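## Task

Read the lot number printed on the shelf edge beneath each foam block. Every foam block whose number shows up two or more times anywhere in the storeroom must end up on the desk, fully supported with nothing overhanging the desk edge. All other foam blocks stay on the shelf they started on. The robot must not tip over or finish leaning, or the task fails.

## Robot and tools

ROBOT. A TidyBot++: a wheeled base (0.54 m long, 0.50 m wide, 0.38 m tall) on four driven casters, carrying one seven-joint arm with a two-finger gripper. The shoulder sits 0.12 m ahead of the base centre and 0.68 m above the floor. Cameras: base_camera (fixed on the base) and wrist_camera (looks along the hand). The arm starts folded, hand down, reaching up to 0.08 m past the base front. A downward-pointing hand can go no higher than roughly 0.94 m, and only near the base.

FRAMES. All lengths are metres. Base frame: origin on the floor below the base centre, x ahead, y to the left, z up. hand_pose is reported in this frame as the point between the finger pads; the hand's own z axis runs out along the fingers, and the fingers travel along its y axis. base_odometry is in the odometry frame (the base frame as it was when the scene began) and only counts wheel rotation, so slipping looks like travel; heading is in rad, left positive, -3.142 to 3.142. base_tilt is in degrees, forward and right positive.

move. One call runs one action for the single arm and base. Keys:
- base: an object of relative offsets from where the base last reported itself: translate_m (forward +, -2 to 2 m), strafe_m (left +, -2 to 2 m), rotate_rad (counter-clockwise +, -6.3 to 6.3 rad). The base is cut off after 14 s (time_out).
- joints: absolute angles in radians by name. joint_1_rad (vertical axis, positive is clockwise from above, unlimited), joint_2_rad shoulder (-2.249 to 2.249, 0 is upright, + leans forward), joint_3_rad (unlimited), joint_4_rad elbow (-2.579 to 2.579, 0 straight), joint_5_rad (unlimited), joint_6_rad wrist (-2.099 to 2.099), joint_7_rad hand roll (unlimited; at 1.57 with hand down the fingers open left/right). Unlimited joints take the short way, so rotate in steps below half a turn. gripper_pos is 0 (open, pad gap about 85 mm) to 1 (closed); gap is roughly 85 x (1 - gripper_pos) mm.
- target: one list of seven numbers [x, y, z, qw, qx, qy, qz], an absolute hand pose in the base frame (metres, then a quaternion). With target, joints may hold only gripper_pos.
- speeds: optional caps for this action: translate_m and strafe_m 0.05 to 0.5 m/s, rotate_rad 0.1 to 1.57 rad/s. When driving and strafing together, cap only one of them.
- cameras: list of base_camera, wrist_camera or all; omitted means all, [] means none.
- blocking: true (default) returns once everything rests; false returns in about 0.5 s while motion continues.
No action runs past 15 s. A call with no action just reports state and images.

wait(seconds 0 to 10, cameras) lets time pass; wait(0) shows an "earlier move" line for non-blocking moves. stop(cameras) brakes everything still moving. zoom_image(camera, region [x0, y0, x1, y1] in pixels from the top-left, at most 504 by 504) enlarges part of that camera's latest image; use it to read lot numbers. read_manual only gives licence texts. finished_scene(scene: 1 or 2) ends the scene irreversibly; scene 1 is practice only.

RESULTS. "pictures" lists image order. "move" says done or the worst status. base_status, joint_status and hand_status use: done, moving, off_target (rested away from target, may still push), stopped, contact_stop, time_out, not_followed, torque_fault, limit_stop_at_motor_heat. "joint command not followed" or "pose unreachable" with "cause:" means the arm's targets were withheld (self-collision check; nothing protects the base). hand_target is where the hand would be with joints on target; hand_pose is measured. motor_effort is percent of maximum with the peak in brackets. Motor temperatures are listed per arm joint; MOTOR HOT appears at 60 °C and an over-temperature stop at 75 °C. "ARM HIT" flags a hard collision with the robot itself. on_its_own reports uncommanded behaviour. A refused call or an uncommanded stop (contact_stop, time_out, torque fault) cancels the rest of that reply's move, wait and finished_scene calls.

TIPS. After a target, correct position by adding (desired minus measured) to the previous target's x, y, z; to hold still, resend hand_target, not hand_pose. Held loads make the arm sag; fix with the same correction, and never command a joint to its current reading while loaded. Closed fingertips reach about 20 mm beyond the hand point. Closing to 1 grips with 100 to 150 N; off_target then gives the object's width. Forward-pointing low targets close to the base are unreliable and can hit the base. The arm ignores obstacles and keeps pushing.

AVOID. Dropping or releasing moving objects, slamming, hard impacts, heavy pushing, and overloading the gripper (hard grip on something still resting, pulling, twisting, fast swings). Do not drive or turn while the arm is caught above about 0.6 m, reach far out from the fold over nearby furniture, or swing an extended arm sideways: the robot may tip. Back away to right a lean. Torque limits are 104.5 N m (joints 1 to 4) and 51.3 N m (5 to 7); exceeding them freezes the arm for 10 s. Long holding or stretching heats motors. Loose objects may be nudged by outside pushes, so check them before finishing.

Each tool is called after "Request:" by a JSON object that holds its "op" and its "data", one argument or row to a line.

## Session

Request:
{"op": "move", "data": {

}}

Scene clock: 0.00 s.
Motor temperatures (°C): [38 35 31 37 40 37 42]
base_odometry: x=+0.000 y=+0.000 heading=+0.000
base_tilt: forward=-0.4 right=+0.6
base_status: not commanded
joint_positions: joint_1_rad=-0.038 joint_2_rad=-0.374 joint_3_rad=+3.113 joint_4_rad=-2.523 joint_5_rad=-0.004 joint_6_rad=-0.911 joint_7_rad=+1.592 gripper_pos=+0.000
joint_status: not commanded
motor_effort: joint_1_rad=-1 joint_2_rad=-1 joint_3_rad=+1 joint_4_rad=+15 joint_5_rad=+1 joint_6_rad=+1 joint_7_rad=+0
hand_pose: x=+0.2532 y=+0.0103 z=+0.5912 quat_wxyz=(+0.003, +0.998, +0.042, +0.041) (m; base frame)
hand_target: x=+0.2524 y=+0.0102 z=+0.5907 quat_wxyz=(+0.003, +0.998, +0.042, +0.040) (m; base frame)
hand_status: not commanded
pictures: base_camera, wrist_camera
Images, in order (width x height): base_camera 644x364, wrist_camera 644x476.

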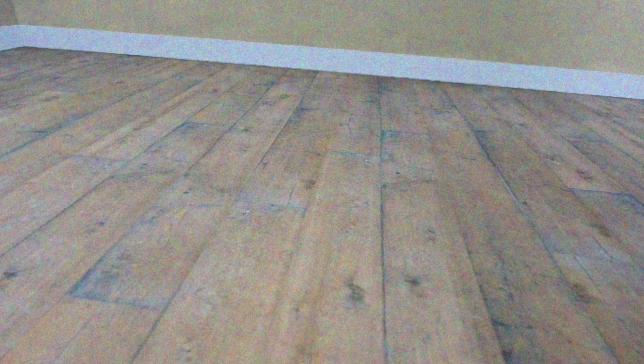

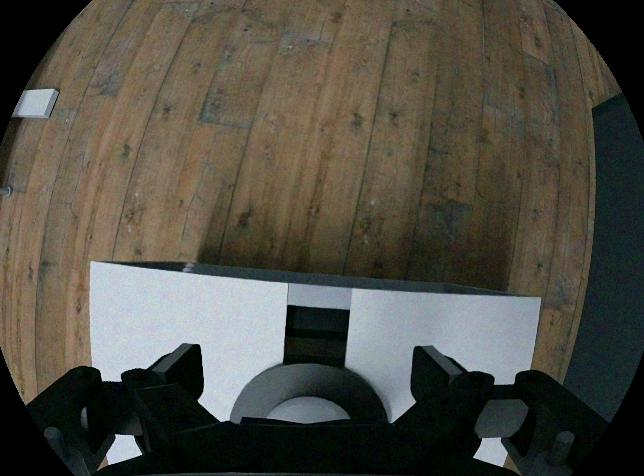

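Request:
{"op": "move", "data": {
  "joints": {"joint_6_rad":0.5,"joint_1_rad":0},
  "cameras": ["wrist_camera"]
}}

Request:
{"op": "move", "data": {
  "joints": {"joint_1_rad":1.57},
  "cameras": ["wrist_camera"]
}}

Request:
{"op": "move", "data": {
  "joints": {"joint_1_rad":3.1},
  "cameras": ["wrist_camera"]
}}

Request:
{"op": "move", "data": {
  "joints": {"joint_1_rad":4.65},
  "cameras": ["wrist_camera"]
}}

Scene clock: 2.37 s.
Motor temperatures (°C): [38 35 31 37 40 37 42]
move: done
base_odometry: x=+0.000 y=+0.000 heading=+0.000
base_tilt: forward=-0.4 right=+0.6
base_status: not commanded
joint_positions: joint_1_rad=-0.019 joint_2_rad=-0.374 joint_3_rad=+3.113 joint_4_rad=-2.522 joint_5_rad=-0.004 joint_6_rad=+0.445 joint_7_rad=+1.592 gripper_pos=+0.000
joint_status: all done
motor_effort: joint_1_rad=+0(2) joint_2_rad=-5(6) joint_3_rad=+1(1) joint_4_rad=+19(21) joint_5_rad=+1(1) joint_6_rad=+9(9) joint_7_rad=+0(1)
hand_pose: x=+0.5364 y=+0.0219 z=+0.8605 quat_wxyz=(-0.005, +0.752, +0.027, +0.659) (m; base frame)
hand_target: x=+0.5381 y=+0.0140 z=+0.8761 quat_wxyz=(+0.001, +0.735, +0.019, +0.678) (m; base frame)
hand_status: not commanded
pictures: wrist_camera
Images, in order (width x height): wrist_camera 644x476.

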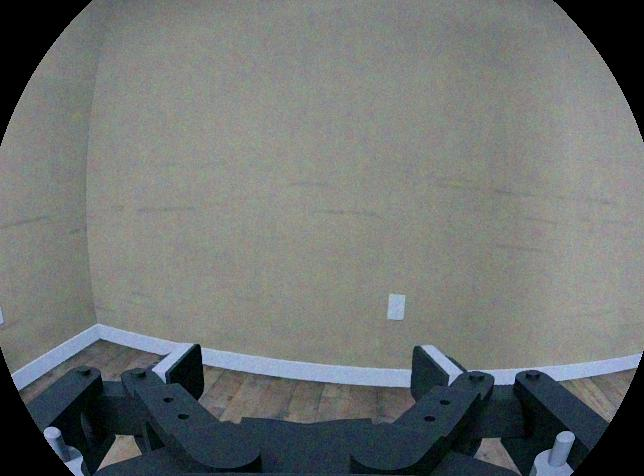

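Scene clock: 5.17 s.
Motor temperatures (°C): [38 35 31 37 40 37 42]
move: done
base_odometry: x=+0.000 y=+0.000 heading=+0.000
base_tilt: forward=-0.3 right=+0.6
base_status: not commanded
joint_positions: joint_1_rad=+1.551 joint_2_rad=-0.374 joint_3_rad=+3.113 joint_4_rad=-2.522 joint_5_rad=-0.004 joint_6_rad=+0.445 joint_7_rad=+1.592 gripper_pos=+0.000
joint_status: all done
motor_effort: joint_1_rad=+0(2) joint_2_rad=-6(7) joint_3_rad=+0(1) joint_4_rad=+19(21) joint_5_rad=+1(1) joint_6_rad=+8(9) joint_7_rad=+0(1)
hand_pose: x=+0.1410 y=-0.4174 z=+0.8606 quat_wxyz=(+0.462, +0.551, -0.513, +0.469) (m; base frame)
hand_target: x=+0.1333 y=-0.4191 z=+0.8761 quat_wxyz=(+0.480, +0.533, -0.506, +0.479) (m; base frame)
hand_status: not commanded
pictures: wrist_camera
Images, in order (width x height): wrist_camera 644x476.

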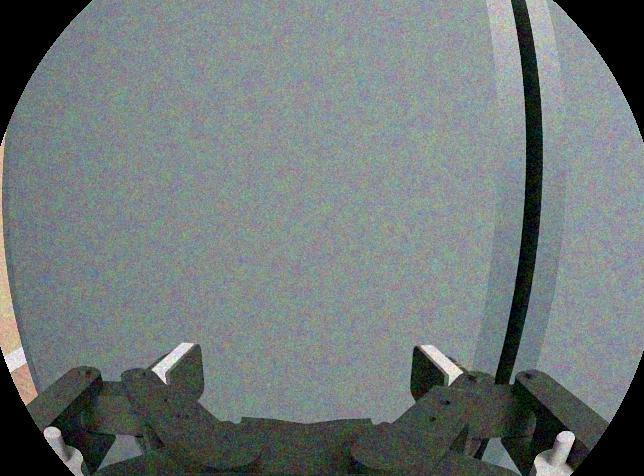

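Scene clock: 7.93 s.
Motor temperatures (°C): [38 35 31 37 40 38 42]
move: done
base_odometry: x=+0.000 y=+0.000 heading=+0.000
base_tilt: forward=-0.4 right=+0.6
base_status: not commanded
joint_positions: joint_1_rad=+3.081 joint_2_rad=-0.374 joint_3_rad=+3.113 joint_4_rad=-2.522 joint_5_rad=-0.004 joint_6_rad=+0.445 joint_7_rad=+1.592 gripper_pos=+0.000
joint_status: all done
motor_effort: joint_1_rad=+0(2) joint_2_rad=-6(6) joint_3_rad=+1(1) joint_4_rad=+19(21) joint_5_rad=+1(1) joint_6_rad=+8(9) joint_7_rad=+0(1)
hand_pose: x=-0.2971 y=-0.0390 z=+0.8606 quat_wxyz=(+0.659, +0.042, -0.751, +0.018) (m; base frame)
hand_target: x=-0.2991 y=-0.0314 z=+0.8761 quat_wxyz=(+0.678, +0.034, -0.734, +0.013) (m; base frame)
hand_status: not commanded
pictures: wrist_camera
Images, in order (width x height): wrist_camera 644x476.

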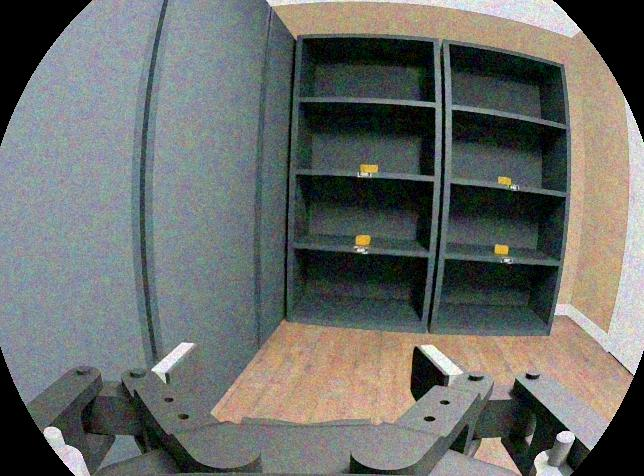

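Scene clock: 10.70 s.
Motor temperatures (°C): [38 35 31 37 40 38 42]
move: done
base_odometry: x=+0.000 y=+0.000 heading=+0.000
base_tilt: forward=-0.3 right=+0.6
base_status: not commanded
joint_positions: joint_1_rad=+4.631 joint_2_rad=-0.374 joint_3_rad=+3.113 joint_4_rad=-2.522 joint_5_rad=-0.004 joint_6_rad=+0.445 joint_7_rad=+1.592 gripper_pos=+0.000
joint_status: all done
motor_effort: joint_1_rad=+0(2) joint_2_rad=-6(7) joint_3_rad=+1(1) joint_4_rad=+19(20) joint_5_rad=+1(1) joint_6_rad=+9(10) joint_7_rad=+0(1)
hand_pose: x=+0.0713 y=+0.4152 z=+0.8606 quat_wxyz=(+0.483, -0.496, -0.566, -0.448) (m; base frame)
hand_target: x=+0.0789 y=+0.4174 z=+0.8761 quat_wxyz=(+0.493, -0.489, -0.548, -0.465) (m; base frame)
hand_status: not commanded
pictures: wrist_camera
Images, in order (width x height): wrist_camera 644x476.

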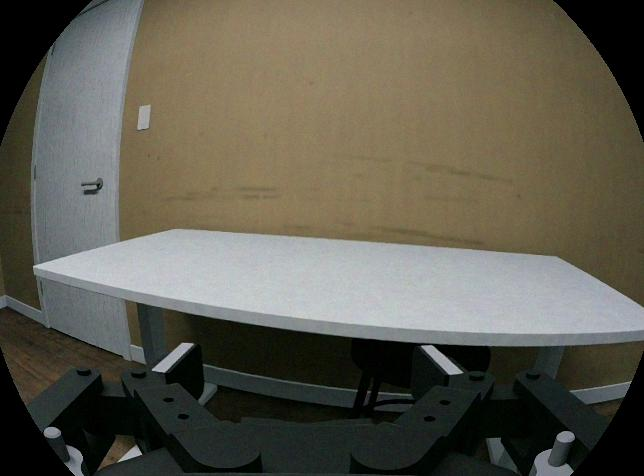

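Request:
{"op": "move", "data": {
  "joints": {"joint_1_rad":3.1,"joint_6_rad":0.6},
  "cameras": ["wrist_camera"]
}}

Request:
{"op": "zoom_image", "data": {
  "camera": "wrist_camera",
  "region": [330, 150, 430, 290]
}}

Request:
{"op": "zoom_image", "data": {
  "camera": "wrist_camera",
  "region": [460, 150, 570, 290]
}}

Scene clock: 13.67 s.
Motor temperatures (°C): [38 35 31 37 40 38 42]
move: done
base_odometry: x=+0.000 y=+0.000 heading=+0.000
base_tilt: forward=-0.4 right=+0.6
base_status: not commanded
joint_positions: joint_1_rad=+3.119 joint_2_rad=-0.374 joint_3_rad=+3.113 joint_4_rad=-2.522 joint_5_rad=-0.004 joint_6_rad=+0.543 joint_7_rad=+1.592 gripper_pos=+0.000
joint_status: all done
motor_effort: joint_1_rad=+0(2) joint_2_rad=-5(7) joint_3_rad=+1(1) joint_4_rad=+20(21) joint_5_rad=+1(1) joint_6_rad=+9(10) joint_7_rad=-1(1)
hand_pose: x=-0.3008 y=-0.0237 z=+0.8910 quat_wxyz=(+0.695, +0.027, -0.719, +0.007) (m; base frame)
hand_target: x=-0.3001 y=-0.0317 z=+0.9072 quat_wxyz=(+0.714, +0.033, -0.699, +0.014) (m; base frame)
hand_status: not commanded
pictures: wrist_camera
Images, in order (width x height): wrist_camera 644x476.

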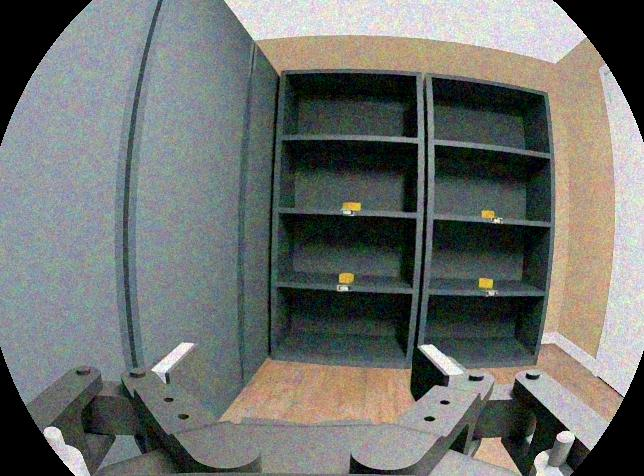

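Scaled by 3.600.

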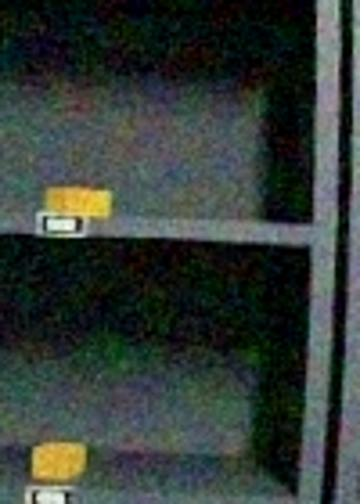

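Scaled by 3.600.

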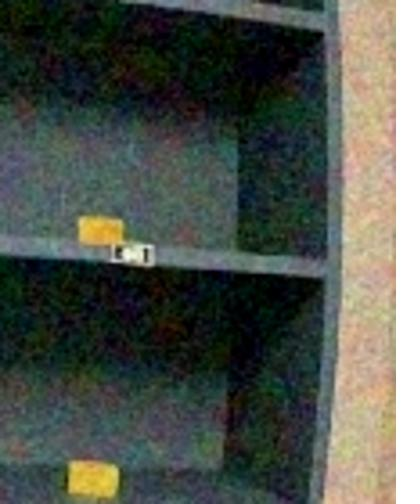

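Request:
{"op": "move", "data": {
  "base": {"rotate_rad":3.14},
  "joints": {"joint_1_rad":0},
  "cameras": []
}}

Request:
{"op": "move", "data": {
  "base": {"translate_m":0.6,"strafe_m":-0.5}
}}

Scene clock: 17.83 s.
Motor temperatures (°C): [38 35 31 37 40 38 42]
move: done
base_odometry: x=+0.000 y=+0.000 heading=+3.139
base_tilt: forward=-0.3 right=+0.6
base_status: done
joint_positions: joint_1_rad=+0.019 joint_2_rad=-0.374 joint_3_rad=+3.113 joint_4_rad=-2.522 joint_5_rad=-0.004 joint_6_rad=+0.545 joint_7_rad=+1.592 gripper_pos=+0.000
joint_status: all done
motor_effort: joint_1_rad=+0(3) joint_2_rad=-6(7) joint_3_rad=+1(2) joint_4_rad=+20(20) joint_5_rad=+1(1) joint_6_rad=+9(9) joint_7_rad=-1(1)
hand_pose: x=+0.5395 y=+0.0062 z=+0.8915 quat_wxyz=(+0.008, +0.719, +0.012, +0.695) (m; base frame)
hand_target: x=+0.5390 y=+0.0142 z=+0.9072 quat_wxyz=(+0.001, +0.700, +0.018, +0.714) (m; base frame)
hand_status: not commanded
pictures: none
No camera images: "cameras" was empty.

Scene clock: 20.47 s.
Motor temperatures (°C): [38 35 31 37 40 38 42]
move: done
base_odometry: x=-0.599 y=+0.501 heading=+3.140
base_tilt: forward=-0.3 right=+0.6
base_status: done
joint_positions: joint_1_rad=+0.017 joint_2_rad=-0.375 joint_3_rad=+3.113 joint_4_rad=-2.522 joint_5_rad=-0.004 joint_6_rad=+0.548 joint_7_rad=+1.592 gripper_pos=+0.000
joint_status: not commanded
motor_effort: joint_1_rad=+0(1) joint_2_rad=-5(9) joint_3_rad=+1(3) joint_4_rad=+20(21) joint_5_rad=+1(1) joint_6_rad=+9(9) joint_7_rad=+0(1)
hand_pose: x=+0.5393 y=+0.0069 z=+0.8929 quat_wxyz=(+0.007, +0.717, +0.013, +0.697) (m; base frame)
hand_target: x=+0.5390 y=+0.0142 z=+0.9072 quat_wxyz=(+0.001, +0.700, +0.018, +0.714) (m; base frame)
hand_status: not commanded
pictures: base_camera, wrist_camera
Images, in order (width x height): base_camera 644x364, wrist_camera 644x476.

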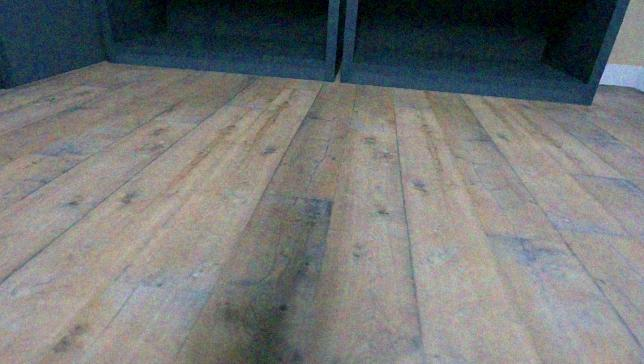

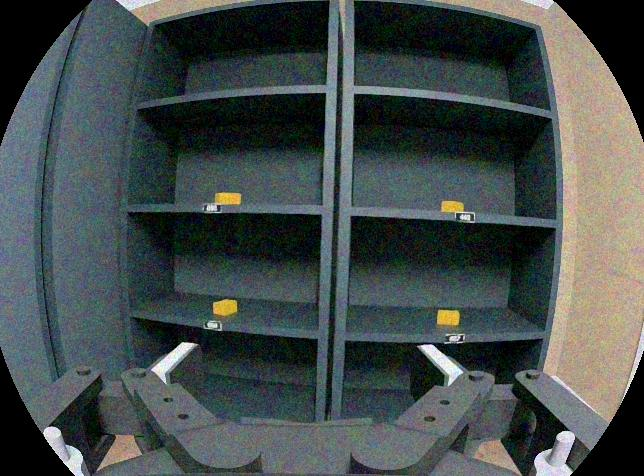

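Request:
{"op": "zoom_image", "data": {
  "camera": "wrist_camera",
  "region": [190, 180, 260, 230]
}}

Request:
{"op": "zoom_image", "data": {
  "camera": "wrist_camera",
  "region": [190, 290, 260, 340]
}}

Request:
{"op": "zoom_image", "data": {
  "camera": "wrist_camera",
  "region": [430, 185, 500, 235]
}}

Request:
{"op": "zoom_image", "data": {
  "camera": "wrist_camera",
  "region": [420, 300, 490, 350]
}}

Scaled by 7.200.

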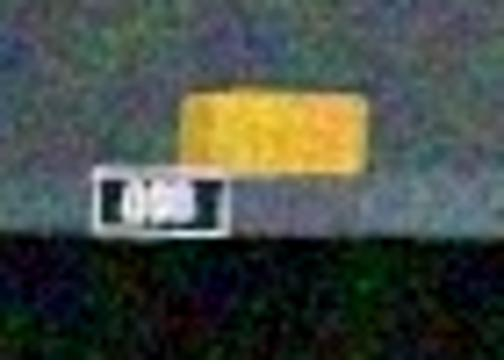

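Scaled by 7.200.

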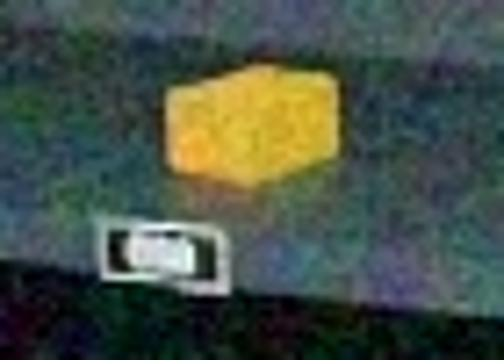

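Scaled by 7.200.

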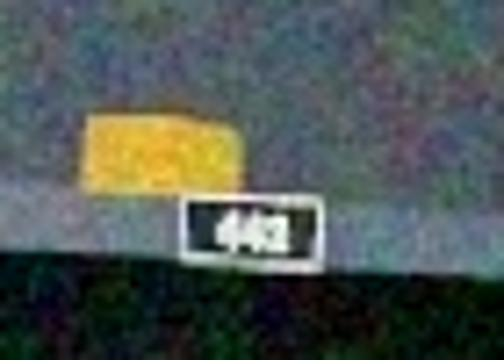

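Scaled by 7.200.

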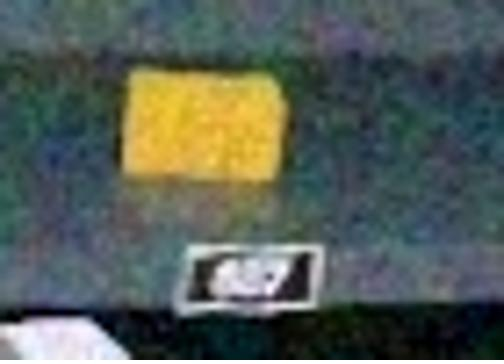

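Request:
{"op": "move", "data": {
  "base": {"translate_m":0.45,"strafe_m":0.3},
  "cameras": ["wrist_camera"]
}}

Request:
{"op": "zoom_image", "data": {
  "camera": "wrist_camera",
  "region": [270, 180, 350, 240]
}}

Request:
{"op": "zoom_image", "data": {
  "camera": "wrist_camera",
  "region": [270, 350, 350, 410]
}}

Request:
{"op": "move", "data": {
  "base": {"strafe_m":-0.65},
  "cameras": ["wrist_camera"]
}}

Request:
{"op": "zoom_image", "data": {
  "camera": "wrist_camera",
  "region": [270, 180, 380, 260]
}}

Request:
{"op": "zoom_image", "data": {
  "camera": "wrist_camera",
  "region": [270, 340, 380, 420]
}}

Scene clock: 23.50 s.
Motor temperatures (°C): [38 35 31 37 40 38 42]
move: done
base_odometry: x=-1.050 y=+0.202 heading=+3.140
base_tilt: forward=-0.3 right=+0.6
base_status: done
joint_positions: joint_1_rad=+0.017 joint_2_rad=-0.373 joint_3_rad=+3.113 joint_4_rad=-2.522 joint_5_rad=-0.004 joint_6_rad=+0.549 joint_7_rad=+1.592 gripper_pos=+0.000
joint_status: not commanded
motor_effort: joint_1_rad=+0(1) joint_2_rad=-5(8) joint_3_rad=+1(2) joint_4_rad=+20(21) joint_5_rad=+1(1) joint_6_rad=+9(9) joint_7_rad=+0(1)
hand_pose: x=+0.5396 y=+0.0072 z=+0.8927 quat_wxyz=(+0.007, +0.717, +0.013, +0.697) (m; base frame)
hand_target: x=+0.5390 y=+0.0142 z=+0.9072 quat_wxyz=(+0.001, +0.700, +0.018, +0.714) (m; base frame)
hand_status: not commanded
pictures: wrist_camera
Images, in order (width x height): wrist_camera 644x476.

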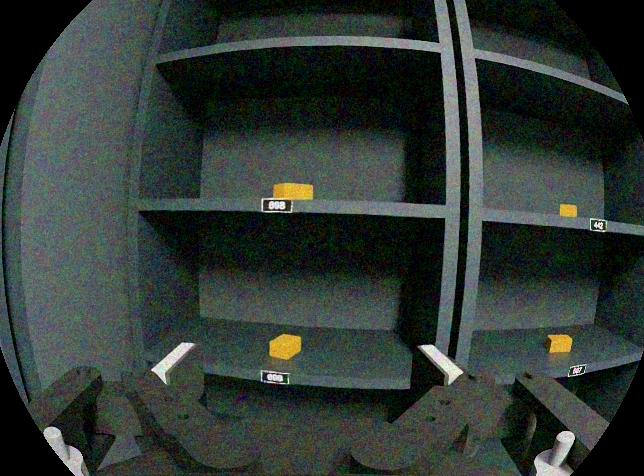

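Scaled by 6.300.

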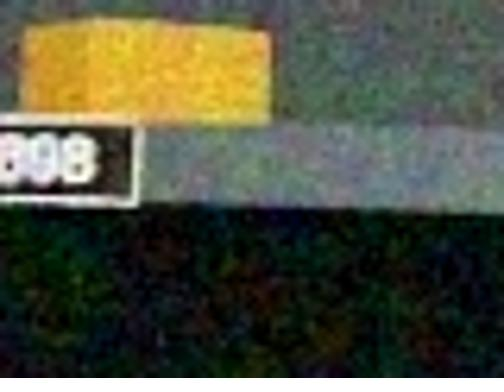

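Scaled by 6.300.

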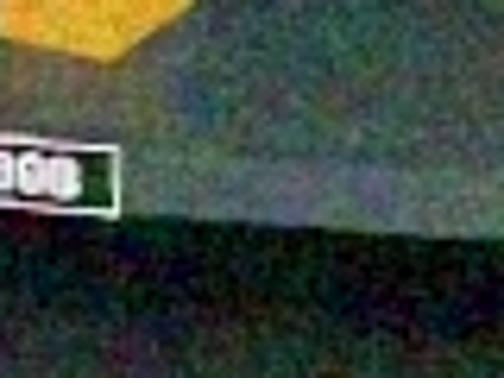

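Scene clock: 26.20 s.
Motor temperatures (°C): [38 35 31 37 40 38 42]
move: done
base_odometry: x=-1.049 y=+0.852 heading=+3.140
base_tilt: forward=-0.3 right=+0.6
base_status: done
joint_positions: joint_1_rad=+0.016 joint_2_rad=-0.373 joint_3_rad=+3.113 joint_4_rad=-2.522 joint_5_rad=-0.004 joint_6_rad=+0.550 joint_7_rad=+1.592 gripper_pos=+0.000
joint_status: not commanded
motor_effort: joint_1_rad=+0(1) joint_2_rad=-5(8) joint_3_rad=+1(2) joint_4_rad=+19(21) joint_5_rad=+1(1) joint_6_rad=+9(10) joint_7_rad=+0(1)
hand_pose: x=+0.5396 y=+0.0074 z=+0.8930 quat_wxyz=(+0.007, +0.717, +0.013, +0.697) (m; base frame)
hand_target: x=+0.5390 y=+0.0142 z=+0.9072 quat_wxyz=(+0.001, +0.700, +0.018, +0.714) (m; base frame)
hand_status: not commanded
pictures: wrist_camera
Images, in order (width x height): wrist_camera 644x476.

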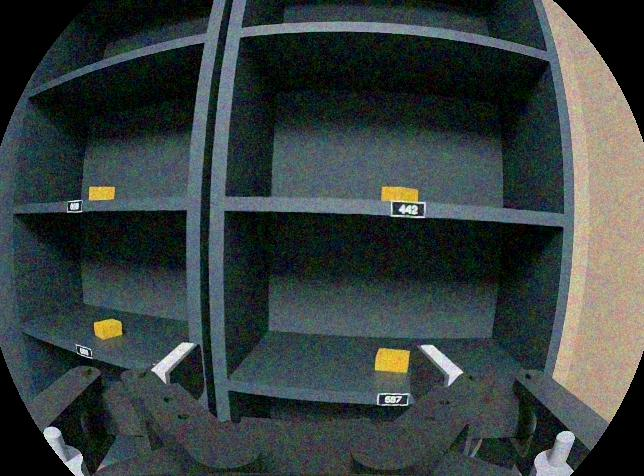

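Scaled by 4.582.

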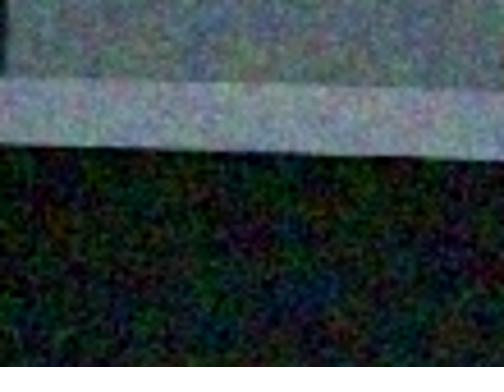

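Scaled by 4.582.

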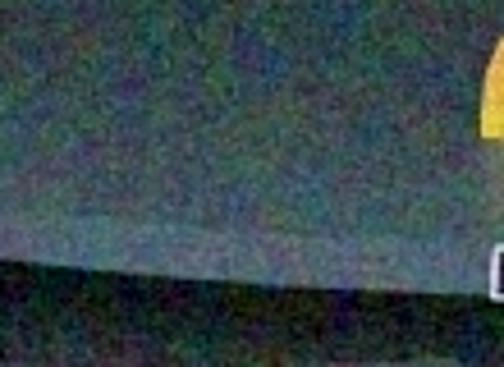

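Request:
{"op": "zoom_image", "data": {
  "camera": "wrist_camera",
  "region": [380, 190, 440, 230]
}}

Request:
{"op": "zoom_image", "data": {
  "camera": "wrist_camera",
  "region": [365, 380, 425, 420]
}}

Request:
{"op": "move", "data": {
  "base": {"strafe_m":0.6,"translate_m":0.05},
  "cameras": ["wrist_camera"]
}}

Request:
{"op": "zoom_image", "data": {
  "camera": "wrist_camera",
  "region": [235, 175, 315, 235]
}}

Request:
{"op": "zoom_image", "data": {
  "camera": "wrist_camera",
  "region": [230, 350, 310, 410]
}}

Scaled by 8.400.

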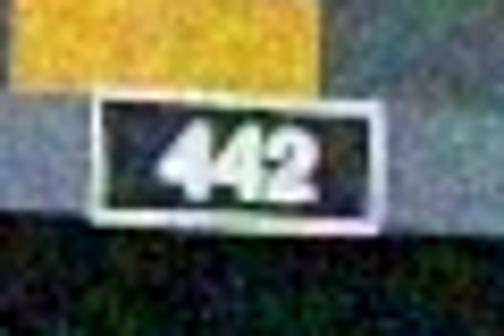

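Scaled by 8.400.

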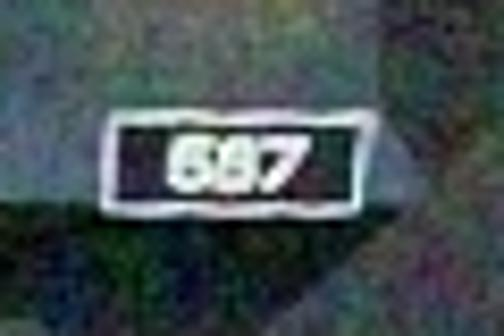

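Scene clock: 29.07 s.
Motor temperatures (°C): [38 35 31 37 40 38 42]
move: done
base_odometry: x=-1.099 y=+0.252 heading=+3.140
base_tilt: forward=-0.4 right=+0.6
base_status: done
joint_positions: joint_1_rad=+0.016 joint_2_rad=-0.374 joint_3_rad=+3.113 joint_4_rad=-2.522 joint_5_rad=-0.004 joint_6_rad=+0.553 joint_7_rad=+1.592 gripper_pos=+0.000
joint_status: not commanded
motor_effort: joint_1_rad=+0(1) joint_2_rad=-6(8) joint_3_rad=+1(2) joint_4_rad=+20(21) joint_5_rad=+1(1) joint_6_rad=+9(9) joint_7_rad=+0(1)
hand_pose: x=+0.5396 y=+0.0075 z=+0.8939 quat_wxyz=(+0.007, +0.716, +0.013, +0.698) (m; base frame)
hand_target: x=+0.5390 y=+0.0142 z=+0.9072 quat_wxyz=(+0.001, +0.700, +0.018, +0.714) (m; base frame)
hand_status: not commanded
pictures: wrist_camera
Images, in order (width x height): wrist_camera 644x476.

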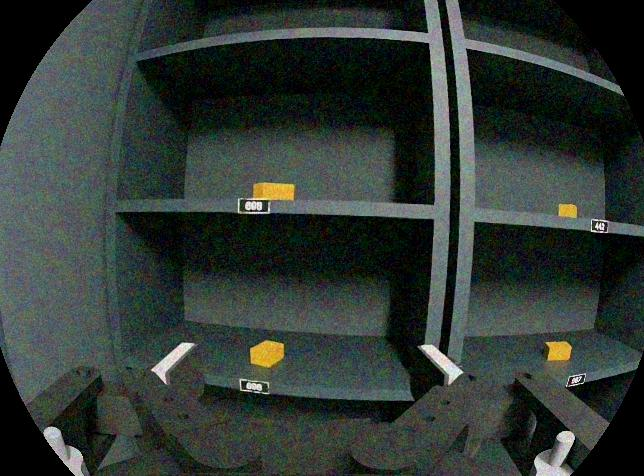

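Scaled by 6.300.

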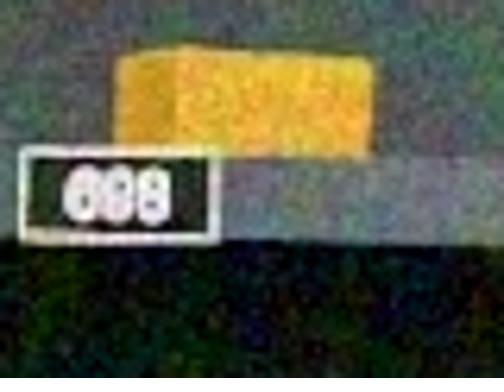

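Scaled by 6.300.

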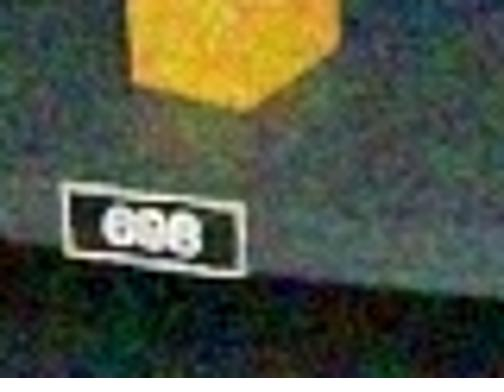

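Request:
{"op": "move", "data": {
  "base": {"strafe_m":0.15,"translate_m":0.12},
  "joints": {"joint_6_rad":0.3},
  "cameras": ["wrist_camera"]
}}

Request:
{"op": "zoom_image", "data": {
  "camera": "wrist_camera",
  "region": [280, 100, 360, 160]
}}

Request:
{"op": "zoom_image", "data": {
  "camera": "wrist_camera",
  "region": [280, 300, 360, 360]
}}

Scene clock: 30.90 s.
Motor temperatures (°C): [38 35 31 37 40 38 42]
move: done
base_odometry: x=-1.220 y=+0.102 heading=+3.141
base_tilt: forward=-0.3 right=+0.6
base_status: done
joint_positions: joint_1_rad=+0.015 joint_2_rad=-0.376 joint_3_rad=+3.113 joint_4_rad=-2.523 joint_5_rad=-0.004 joint_6_rad=+0.314 joint_7_rad=+1.592 gripper_pos=+0.000
joint_status: all done
motor_effort: joint_1_rad=+0(1) joint_2_rad=-6(7) joint_3_rad=+1(2) joint_4_rad=+19(22) joint_5_rad=+1(1) joint_6_rad=+8(11) joint_7_rad=+0(1)
hand_pose: x=+0.5284 y=+0.0072 z=+0.8209 quat_wxyz=(+0.006, +0.793, +0.014, +0.608) (m; base frame)
hand_target: x=+0.5270 y=+0.0133 z=+0.8150 quat_wxyz=(+0.002, +0.799, +0.020, +0.601) (m; base frame)
hand_status: not commanded
pictures: wrist_camera
Images, in order (width x height): wrist_camera 644x476.

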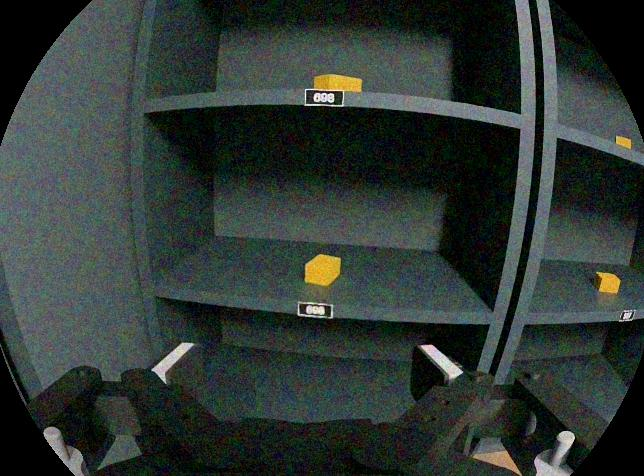

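Scaled by 6.300.

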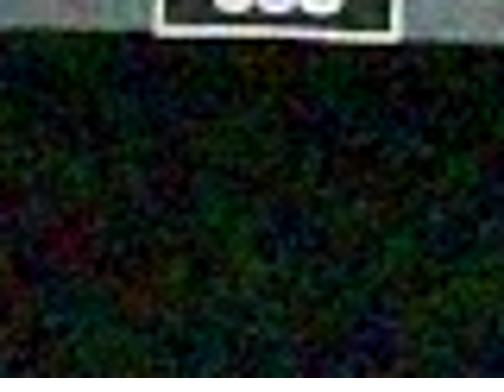

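Scaled by 6.300.

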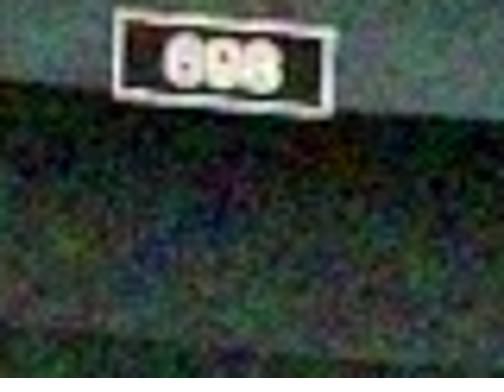

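Request:
{"op": "zoom_image", "data": {
  "camera": "wrist_camera",
  "region": [304, 86, 346, 110]
}}

Request:
{"op": "zoom_image", "data": {
  "camera": "wrist_camera",
  "region": [296, 298, 338, 322]
}}

Request:
{"op": "move", "data": {
  "base": {"translate_m":0.12},
  "cameras": ["wrist_camera"]
}}

Request:
{"op": "zoom_image", "data": {
  "camera": "wrist_camera",
  "region": [290, 290, 370, 350]
}}

Scaled by 12.000.

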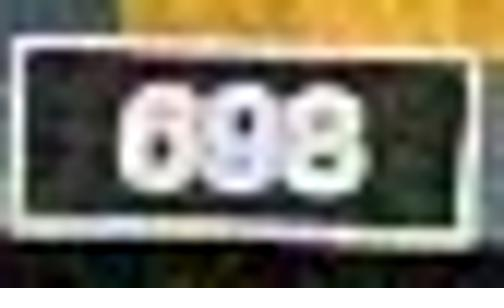

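Scaled by 12.000.

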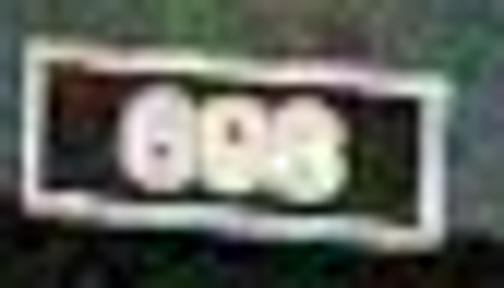

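Scene clock: 32.43 s.
Motor temperatures (°C): [38 35 31 37 40 38 42]
move: done
base_odometry: x=-1.340 y=+0.102 heading=+3.141
base_tilt: forward=-0.4 right=+0.6
base_status: done
joint_positions: joint_1_rad=+0.015 joint_2_rad=-0.374 joint_3_rad=+3.113 joint_4_rad=-2.523 joint_5_rad=-0.004 joint_6_rad=+0.314 joint_7_rad=+1.592 gripper_pos=+0.000
joint_status: not commanded
motor_effort: joint_1_rad=+0(1) joint_2_rad=-5(8) joint_3_rad=+1(1) joint_4_rad=+19(21) joint_5_rad=+1(1) joint_6_rad=+8(9) joint_7_rad=+0(1)
hand_pose: x=+0.5287 y=+0.0072 z=+0.8201 quat_wxyz=(+0.006, +0.794, +0.014, +0.608) (m; base frame)
hand_target: x=+0.5270 y=+0.0133 z=+0.8150 quat_wxyz=(+0.002, +0.799, +0.020, +0.601) (m; base frame)
hand_status: not commanded
pictures: wrist_camera
Images, in order (width x height): wrist_camera 644x476.

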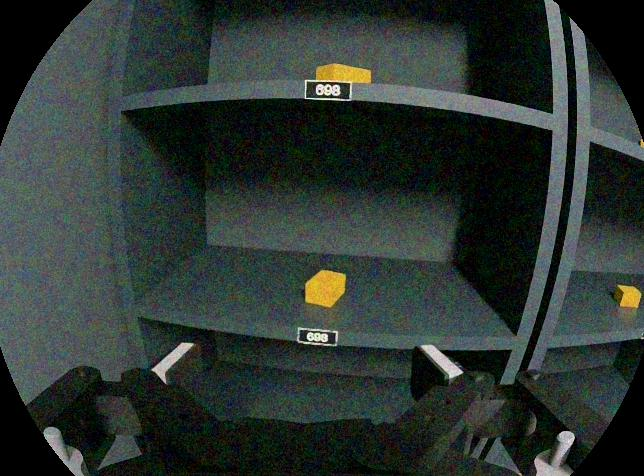

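Scaled by 6.300.

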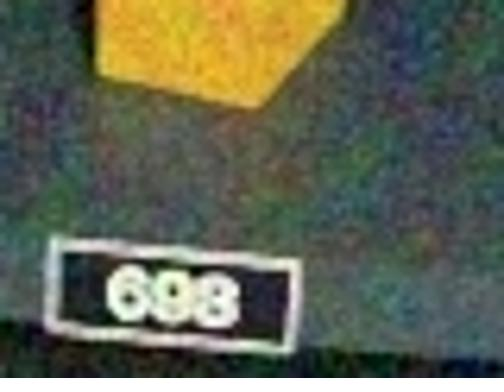

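Request:
{"op": "zoom_image", "data": {
  "camera": "wrist_camera",
  "region": [290, 40, 390, 110]
}}

Request:
{"op": "zoom_image", "data": {
  "camera": "wrist_camera",
  "region": [280, 255, 380, 325]
}}

Request:
{"op": "move", "data": {
  "target": [0.50, 0, 1.20, 0.28, 0.65, 0.28, 0.65],
  "cameras": ["wrist_camera"]
}}

Scaled by 5.040.

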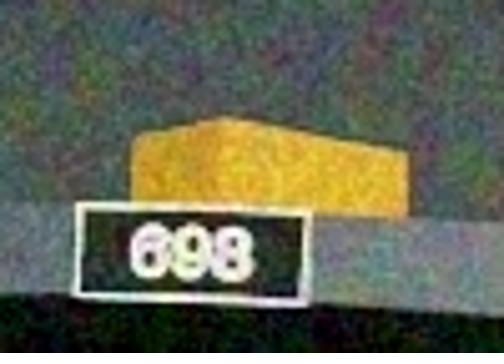

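Scaled by 5.040.

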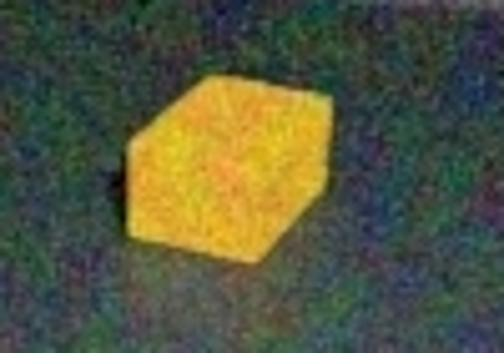

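Scene clock: 36.00 s.
Motor temperatures (°C): [38 35 31 37 40 38 42]
move: done
base_odometry: x=-1.340 y=+0.102 heading=+3.141
base_tilt: forward=-0.3 right=+0.6
base_status: not commanded
joint_positions: joint_1_rad=-0.191 joint_2_rad=-0.503 joint_3_rad=+3.176 joint_4_rad=-1.594 joint_5_rad=+0.268 joint_6_rad=-0.475 joint_7_rad=+2.070 gripper_pos=+0.000
joint_status: not commanded
motor_effort: joint_1_rad=-1(1) joint_2_rad=-2(8) joint_3_rad=+0(1) joint_4_rad=+20(24) joint_5_rad=+2(2) joint_6_rad=+9(10) joint_7_rad=+0(1)
hand_pose: x=+0.5069 y=+0.0176 z=+1.2008 quat_wxyz=(+0.238, +0.651, +0.260, +0.672) (m; base frame)
hand_target: x=+0.5000 y=+0.0000 z=+1.2000 quat_wxyz=(+0.280, +0.649, +0.280, +0.649) (m; base frame)
hand_status: done (0.019 m and 5.9 deg from the pose sent, 0.381 m and 47.3 deg at the start)
pictures: wrist_camera
Images, in order (width x height): wrist_camera 644x476.

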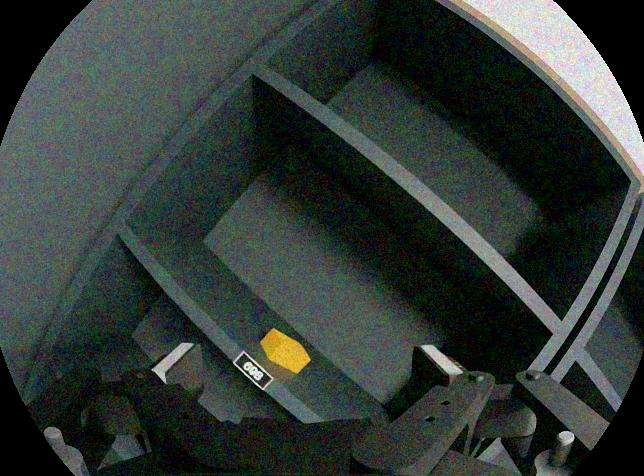

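Request:
{"op": "move", "data": {
  "target": [0.58, 0, 1.24, 0, 0.924, 0, 0.383],
  "cameras": ["wrist_camera"]
}}

Scene clock: 40.20 s.
Motor temperatures (°C): [38 35 31 37 40 38 42]
move: off_target
base_odometry: x=-1.340 y=+0.102 heading=+3.141
base_tilt: forward=-0.3 right=+0.6
base_status: not commanded
joint_positions: joint_1_rad=+0.304 joint_2_rad=+0.325 joint_3_rad=+3.549 joint_4_rad=+0.079 joint_5_rad=-0.661 joint_6_rad=-2.043 joint_7_rad=+1.727 gripper_pos=+0.000
joint_status: not commanded
motor_effort: joint_1_rad=+0(2) joint_2_rad=-20(21) joint_3_rad=+0(1) joint_4_rad=+7(21) joint_5_rad=+0(2) joint_6_rad=+7(9) joint_7_rad=+0(1)
hand_pose: x=+0.5629 y=-0.0600 z=+1.1768 quat_wxyz=(+0.027, +0.911, +0.042, +0.410) (m; base frame)
hand_target: x=+0.5619 y=-0.0564 z=+1.1543 quat_wxyz=(+0.009, +0.925, +0.062, +0.376) (m; base frame)
hand_status: off_target (0.089 m and 6.7 deg from the pose sent, 0.085 m and 61.6 deg at the start; a joint's target at an end of its range on 58 of 109 steps)
pictures: wrist_camera
Images, in order (width x height): wrist_camera 644x476.

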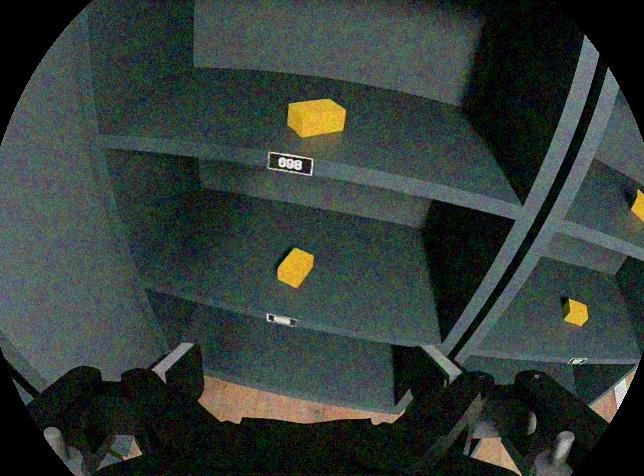

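Request:
{"op": "move", "data": {
  "target": [0.62, 0.08, 1.12, 0.195, 0.804, -0.375, 0.419],
  "cameras": ["wrist_camera"]
}}

Scene clock: 52.40 s.
Motor temperatures (°C): [38 35 31 37 40 38 42]
move: time_out
base_odometry: x=-1.339 y=+0.102 heading=+3.141
base_tilt: forward=-0.3 right=+0.6
base_status: not commanded
joint_positions: joint_1_rad=-0.624 joint_2_rad=+0.615 joint_3_rad=+3.663 joint_4_rad=+0.155 joint_5_rad=+0.593 joint_6_rad=-2.077 joint_7_rad=+0.843 gripper_pos=+0.000
joint_status: not commanded
motor_effort: joint_1_rad=+0(4) joint_2_rad=-30(38) joint_3_rad=+2(3) joint_4_rad=+8(14) joint_5_rad=+5(6) joint_6_rad=+6(7) joint_7_rad=+0(1)
hand_pose: x=+0.6108 y=+0.0693 z=+1.1269 quat_wxyz=(+0.140, +0.788, -0.395, +0.451) (m; base frame)
hand_target: x=+0.6115 y=+0.0693 z=+1.1267 quat_wxyz=(+0.138, +0.789, -0.395, +0.450) (m; base frame)
hand_status: time_out (0.016 m and 7.9 deg from the pose sent, 0.161 m and 53.5 deg at the start; a joint's target at an end of its range on 102 of 300 steps)
pictures: wrist_camera
Images, in order (width x height): wrist_camera 644x476.

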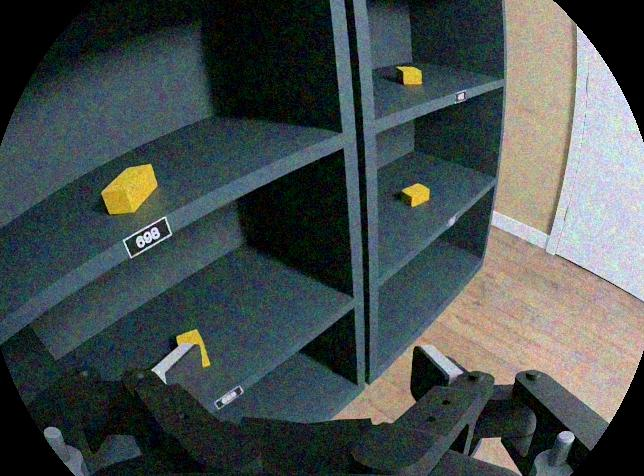

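Request:
{"op": "move", "data": {
  "joints": {"joint_1_rad":-0.874,"joint_2_rad":0.198,"joint_3_rad":3.14,"joint_4_rad":-0.726,"joint_5_rad":1.139,"joint_6_rad":-2.05,"joint_7_rad":0.485},
  "cameras": ["wrist_camera"]
}}

Request:
{"op": "move", "data": {
  "base": {"translate_m":0.4},
  "speeds": {"translate_m":0.25}
}}

Scene clock: 56.20 s.
Motor temperatures (°C): [38 35 31 37 40 38 42]
move: done
base_odometry: x=-1.339 y=+0.102 heading=+3.141
base_tilt: forward=-0.3 right=+0.6
base_status: not commanded
joint_positions: joint_1_rad=-0.855 joint_2_rad=+0.206 joint_3_rad=+3.157 joint_4_rad=-0.697 joint_5_rad=+1.072 joint_6_rad=-2.077 joint_7_rad=+0.529 gripper_pos=+0.000
joint_status: all done
motor_effort: joint_1_rad=-1(2) joint_2_rad=-20(31) joint_3_rad=+1(3) joint_4_rad=+12(13) joint_5_rad=+6(7) joint_6_rad=+3(7) joint_7_rad=+0(1)
hand_pose: x=+0.4923 y=+0.0622 z=+1.0931 quat_wxyz=(+0.195, +0.824, -0.367, +0.386) (m; base frame)
hand_target: x=+0.4960 y=+0.0618 z=+1.1047 quat_wxyz=(+0.195, +0.804, -0.374, +0.418) (m; base frame)
hand_status: not commanded
pictures: wrist_camera
Images, in order (width x height): wrist_camera 644x476.

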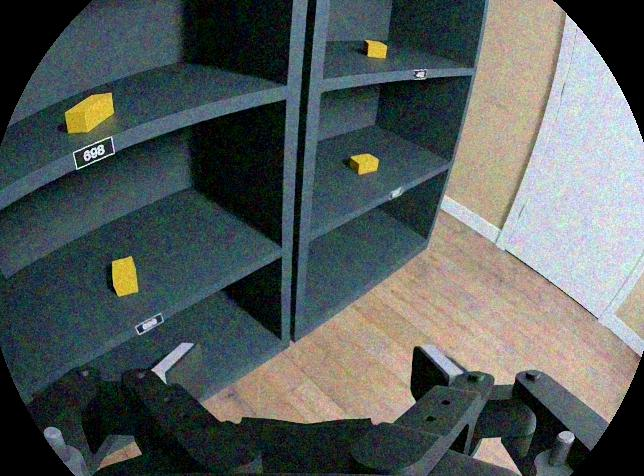

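Scene clock: 58.70 s.
Motor temperatures (°C): [38 35 31 37 40 38 42]
move: done
base_odometry: x=-1.740 y=+0.102 heading=-3.142
base_tilt: forward=-0.3 right=+0.6
base_status: done
joint_positions: joint_1_rad=-0.859 joint_2_rad=+0.197 joint_3_rad=+3.155 joint_4_rad=-0.699 joint_5_rad=+1.074 joint_6_rad=-2.077 joint_7_rad=+0.528 gripper_pos=+0.000
joint_status: not commanded
motor_effort: joint_1_rad=+0(2) joint_2_rad=-19(22) joint_3_rad=+1(2) joint_4_rad=+13(14) joint_5_rad=+6(6) joint_6_rad=+4(4) joint_7_rad=+0(1)
hand_pose: x=+0.4898 y=+0.0613 z=+1.0955 quat_wxyz=(+0.191, +0.824, -0.367, +0.388) (m; base frame)
hand_target: x=+0.4960 y=+0.0618 z=+1.1047 quat_wxyz=(+0.195, +0.804, -0.374, +0.418) (m; base frame)
hand_status: not commanded
pictures: base_camera, wrist_camera
Images, in order (width x height): base_camera 644x364, wrist_camera 644x476.

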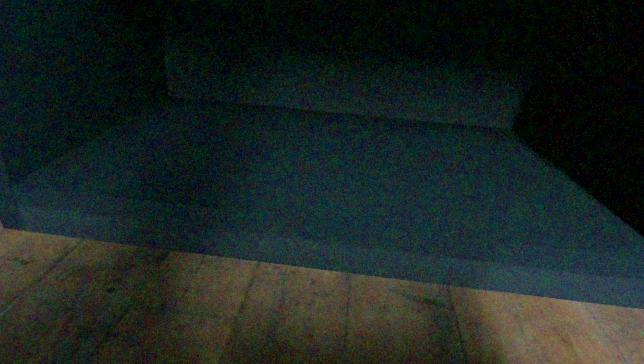

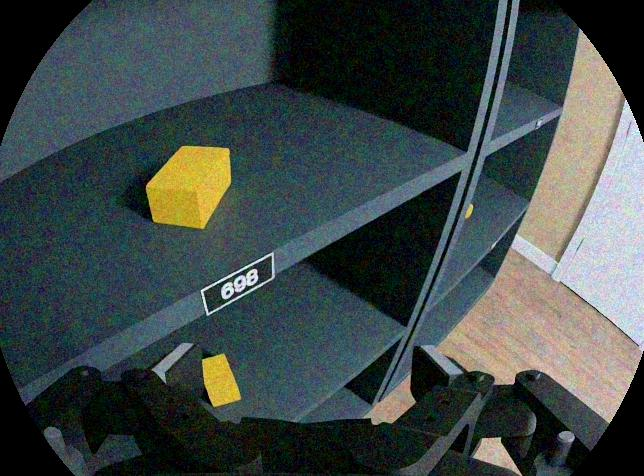

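Request:
{"op": "move", "data": {
  "base": {"translate_m":0.16,"strafe_m":0.02},
  "speeds": {"translate_m":0.2},
  "cameras": ["wrist_camera"]
}}

Scene clock: 61.57 s.
Motor temperatures (°C): [38 35 31 37 40 38 42]
move: done
base_odometry: x=-1.900 y=+0.082 heading=+3.141
base_tilt: forward=-0.3 right=+0.6
base_status: done
joint_positions: joint_1_rad=-0.861 joint_2_rad=+0.194 joint_3_rad=+3.154 joint_4_rad=-0.700 joint_5_rad=+1.075 joint_6_rad=-2.077 joint_7_rad=+0.528 gripper_pos=+0.000
joint_status: not commanded
motor_effort: joint_1_rad=-1(1) joint_2_rad=-19(22) joint_3_rad=+1(2) joint_4_rad=+12(14) joint_5_rad=+6(6) joint_6_rad=+3(4) joint_7_rad=+0(1)
hand_pose: x=+0.4888 y=+0.0610 z=+1.0963 quat_wxyz=(+0.190, +0.824, -0.367, +0.389) (m; base frame)
hand_target: x=+0.4960 y=+0.0618 z=+1.1047 quat_wxyz=(+0.195, +0.804, -0.374, +0.418) (m; base frame)
hand_status: not commanded
pictures: wrist_camera
Images, in order (width x height): wrist_camera 644x476.

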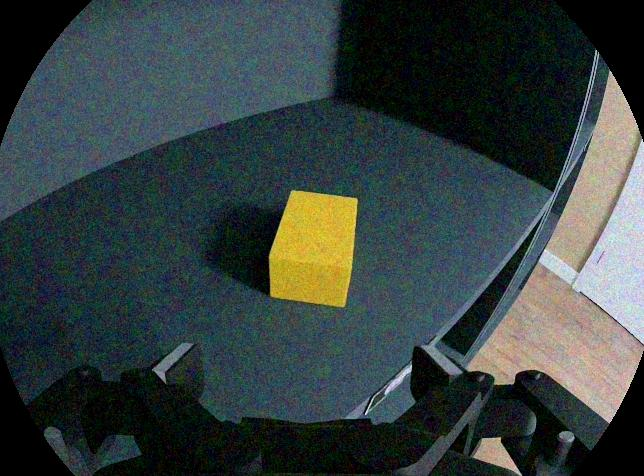

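Request:
{"op": "move", "data": {
  "joints": {"joint_1_rad":-0.671,"joint_2_rad":0.168,"joint_3_rad":3.14,"joint_4_rad":-0.855,"joint_5_rad":1.036,"joint_6_rad":-1.857,"joint_7_rad":0.485},
  "cameras": ["wrist_camera"]
}}

Request:
{"op": "move", "data": {
  "joints": {"joint_1_rad":-0.468,"joint_2_rad":0.139,"joint_3_rad":3.14,"joint_4_rad":-0.983,"joint_5_rad":0.934,"joint_6_rad":-1.664,"joint_7_rad":0.485},
  "cameras": ["wrist_camera"]
}}

Scene clock: 63.33 s.
Motor temperatures (°C): [38 35 31 37 40 37 42]
move: done
base_odometry: x=-1.900 y=+0.082 heading=+3.141
base_tilt: forward=-0.3 right=+0.6
base_status: not commanded
joint_positions: joint_1_rad=-0.686 joint_2_rad=+0.178 joint_3_rad=+3.153 joint_4_rad=-0.826 joint_5_rad=+1.075 joint_6_rad=-1.913 joint_7_rad=+0.528 gripper_pos=+0.000
joint_status: all done
motor_effort: joint_1_rad=-1(3) joint_2_rad=-20(22) joint_3_rad=+1(2) joint_4_rad=+14(15) joint_5_rad=+7(8) joint_6_rad=+4(5) joint_7_rad=+0(1)
hand_pose: x=+0.5339 y=+0.0043 z=+1.0911 quat_wxyz=(+0.228, +0.798, -0.377, +0.412) (m; base frame)
hand_target: x=+0.5468 y=+0.0136 z=+1.0844 quat_wxyz=(+0.201, +0.802, -0.373, +0.421) (m; base frame)
hand_status: not commanded
pictures: wrist_camera
Images, in order (width x height): wrist_camera 644x476.

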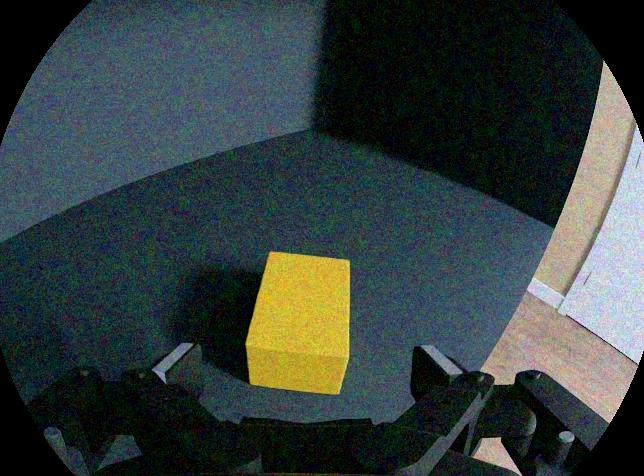

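Scene clock: 64.53 s.
Motor temperatures (°C): [38 35 31 37 40 37 42]
move: done
base_odometry: x=-1.900 y=+0.082 heading=+3.141
base_tilt: forward=-0.3 right=+0.6
base_status: not commanded
joint_positions: joint_1_rad=-0.484 joint_2_rad=+0.149 joint_3_rad=+3.152 joint_4_rad=-0.954 joint_5_rad=+1.009 joint_6_rad=-1.721 joint_7_rad=+0.528 gripper_pos=+0.000
joint_status: all done
motor_effort: joint_1_rad=-1(2) joint_2_rad=-21(22) joint_3_rad=+1(2) joint_4_rad=+16(17) joint_5_rad=+7(9) joint_6_rad=+4(5) joint_7_rad=+0(1)
hand_pose: x=+0.5714 y=-0.0590 z=+1.0724 quat_wxyz=(+0.240, +0.788, -0.384, +0.418) (m; base frame)
hand_target: x=+0.5839 y=-0.0423 z=+1.0560 quat_wxyz=(+0.198, +0.801, -0.381, +0.417) (m; base frame)
hand_status: not commanded
pictures: wrist_camera
Images, in order (width x height): wrist_camera 644x476.

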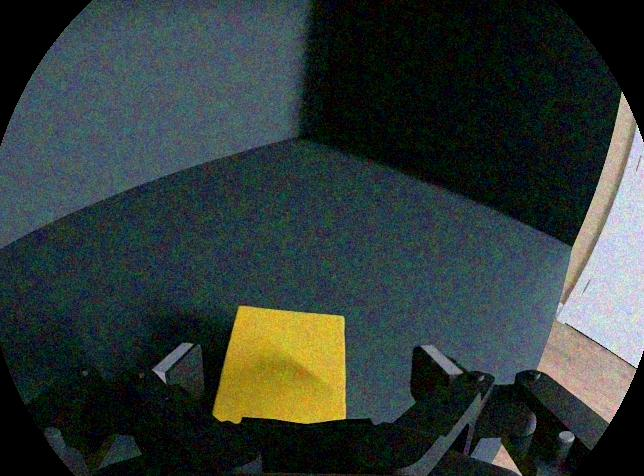

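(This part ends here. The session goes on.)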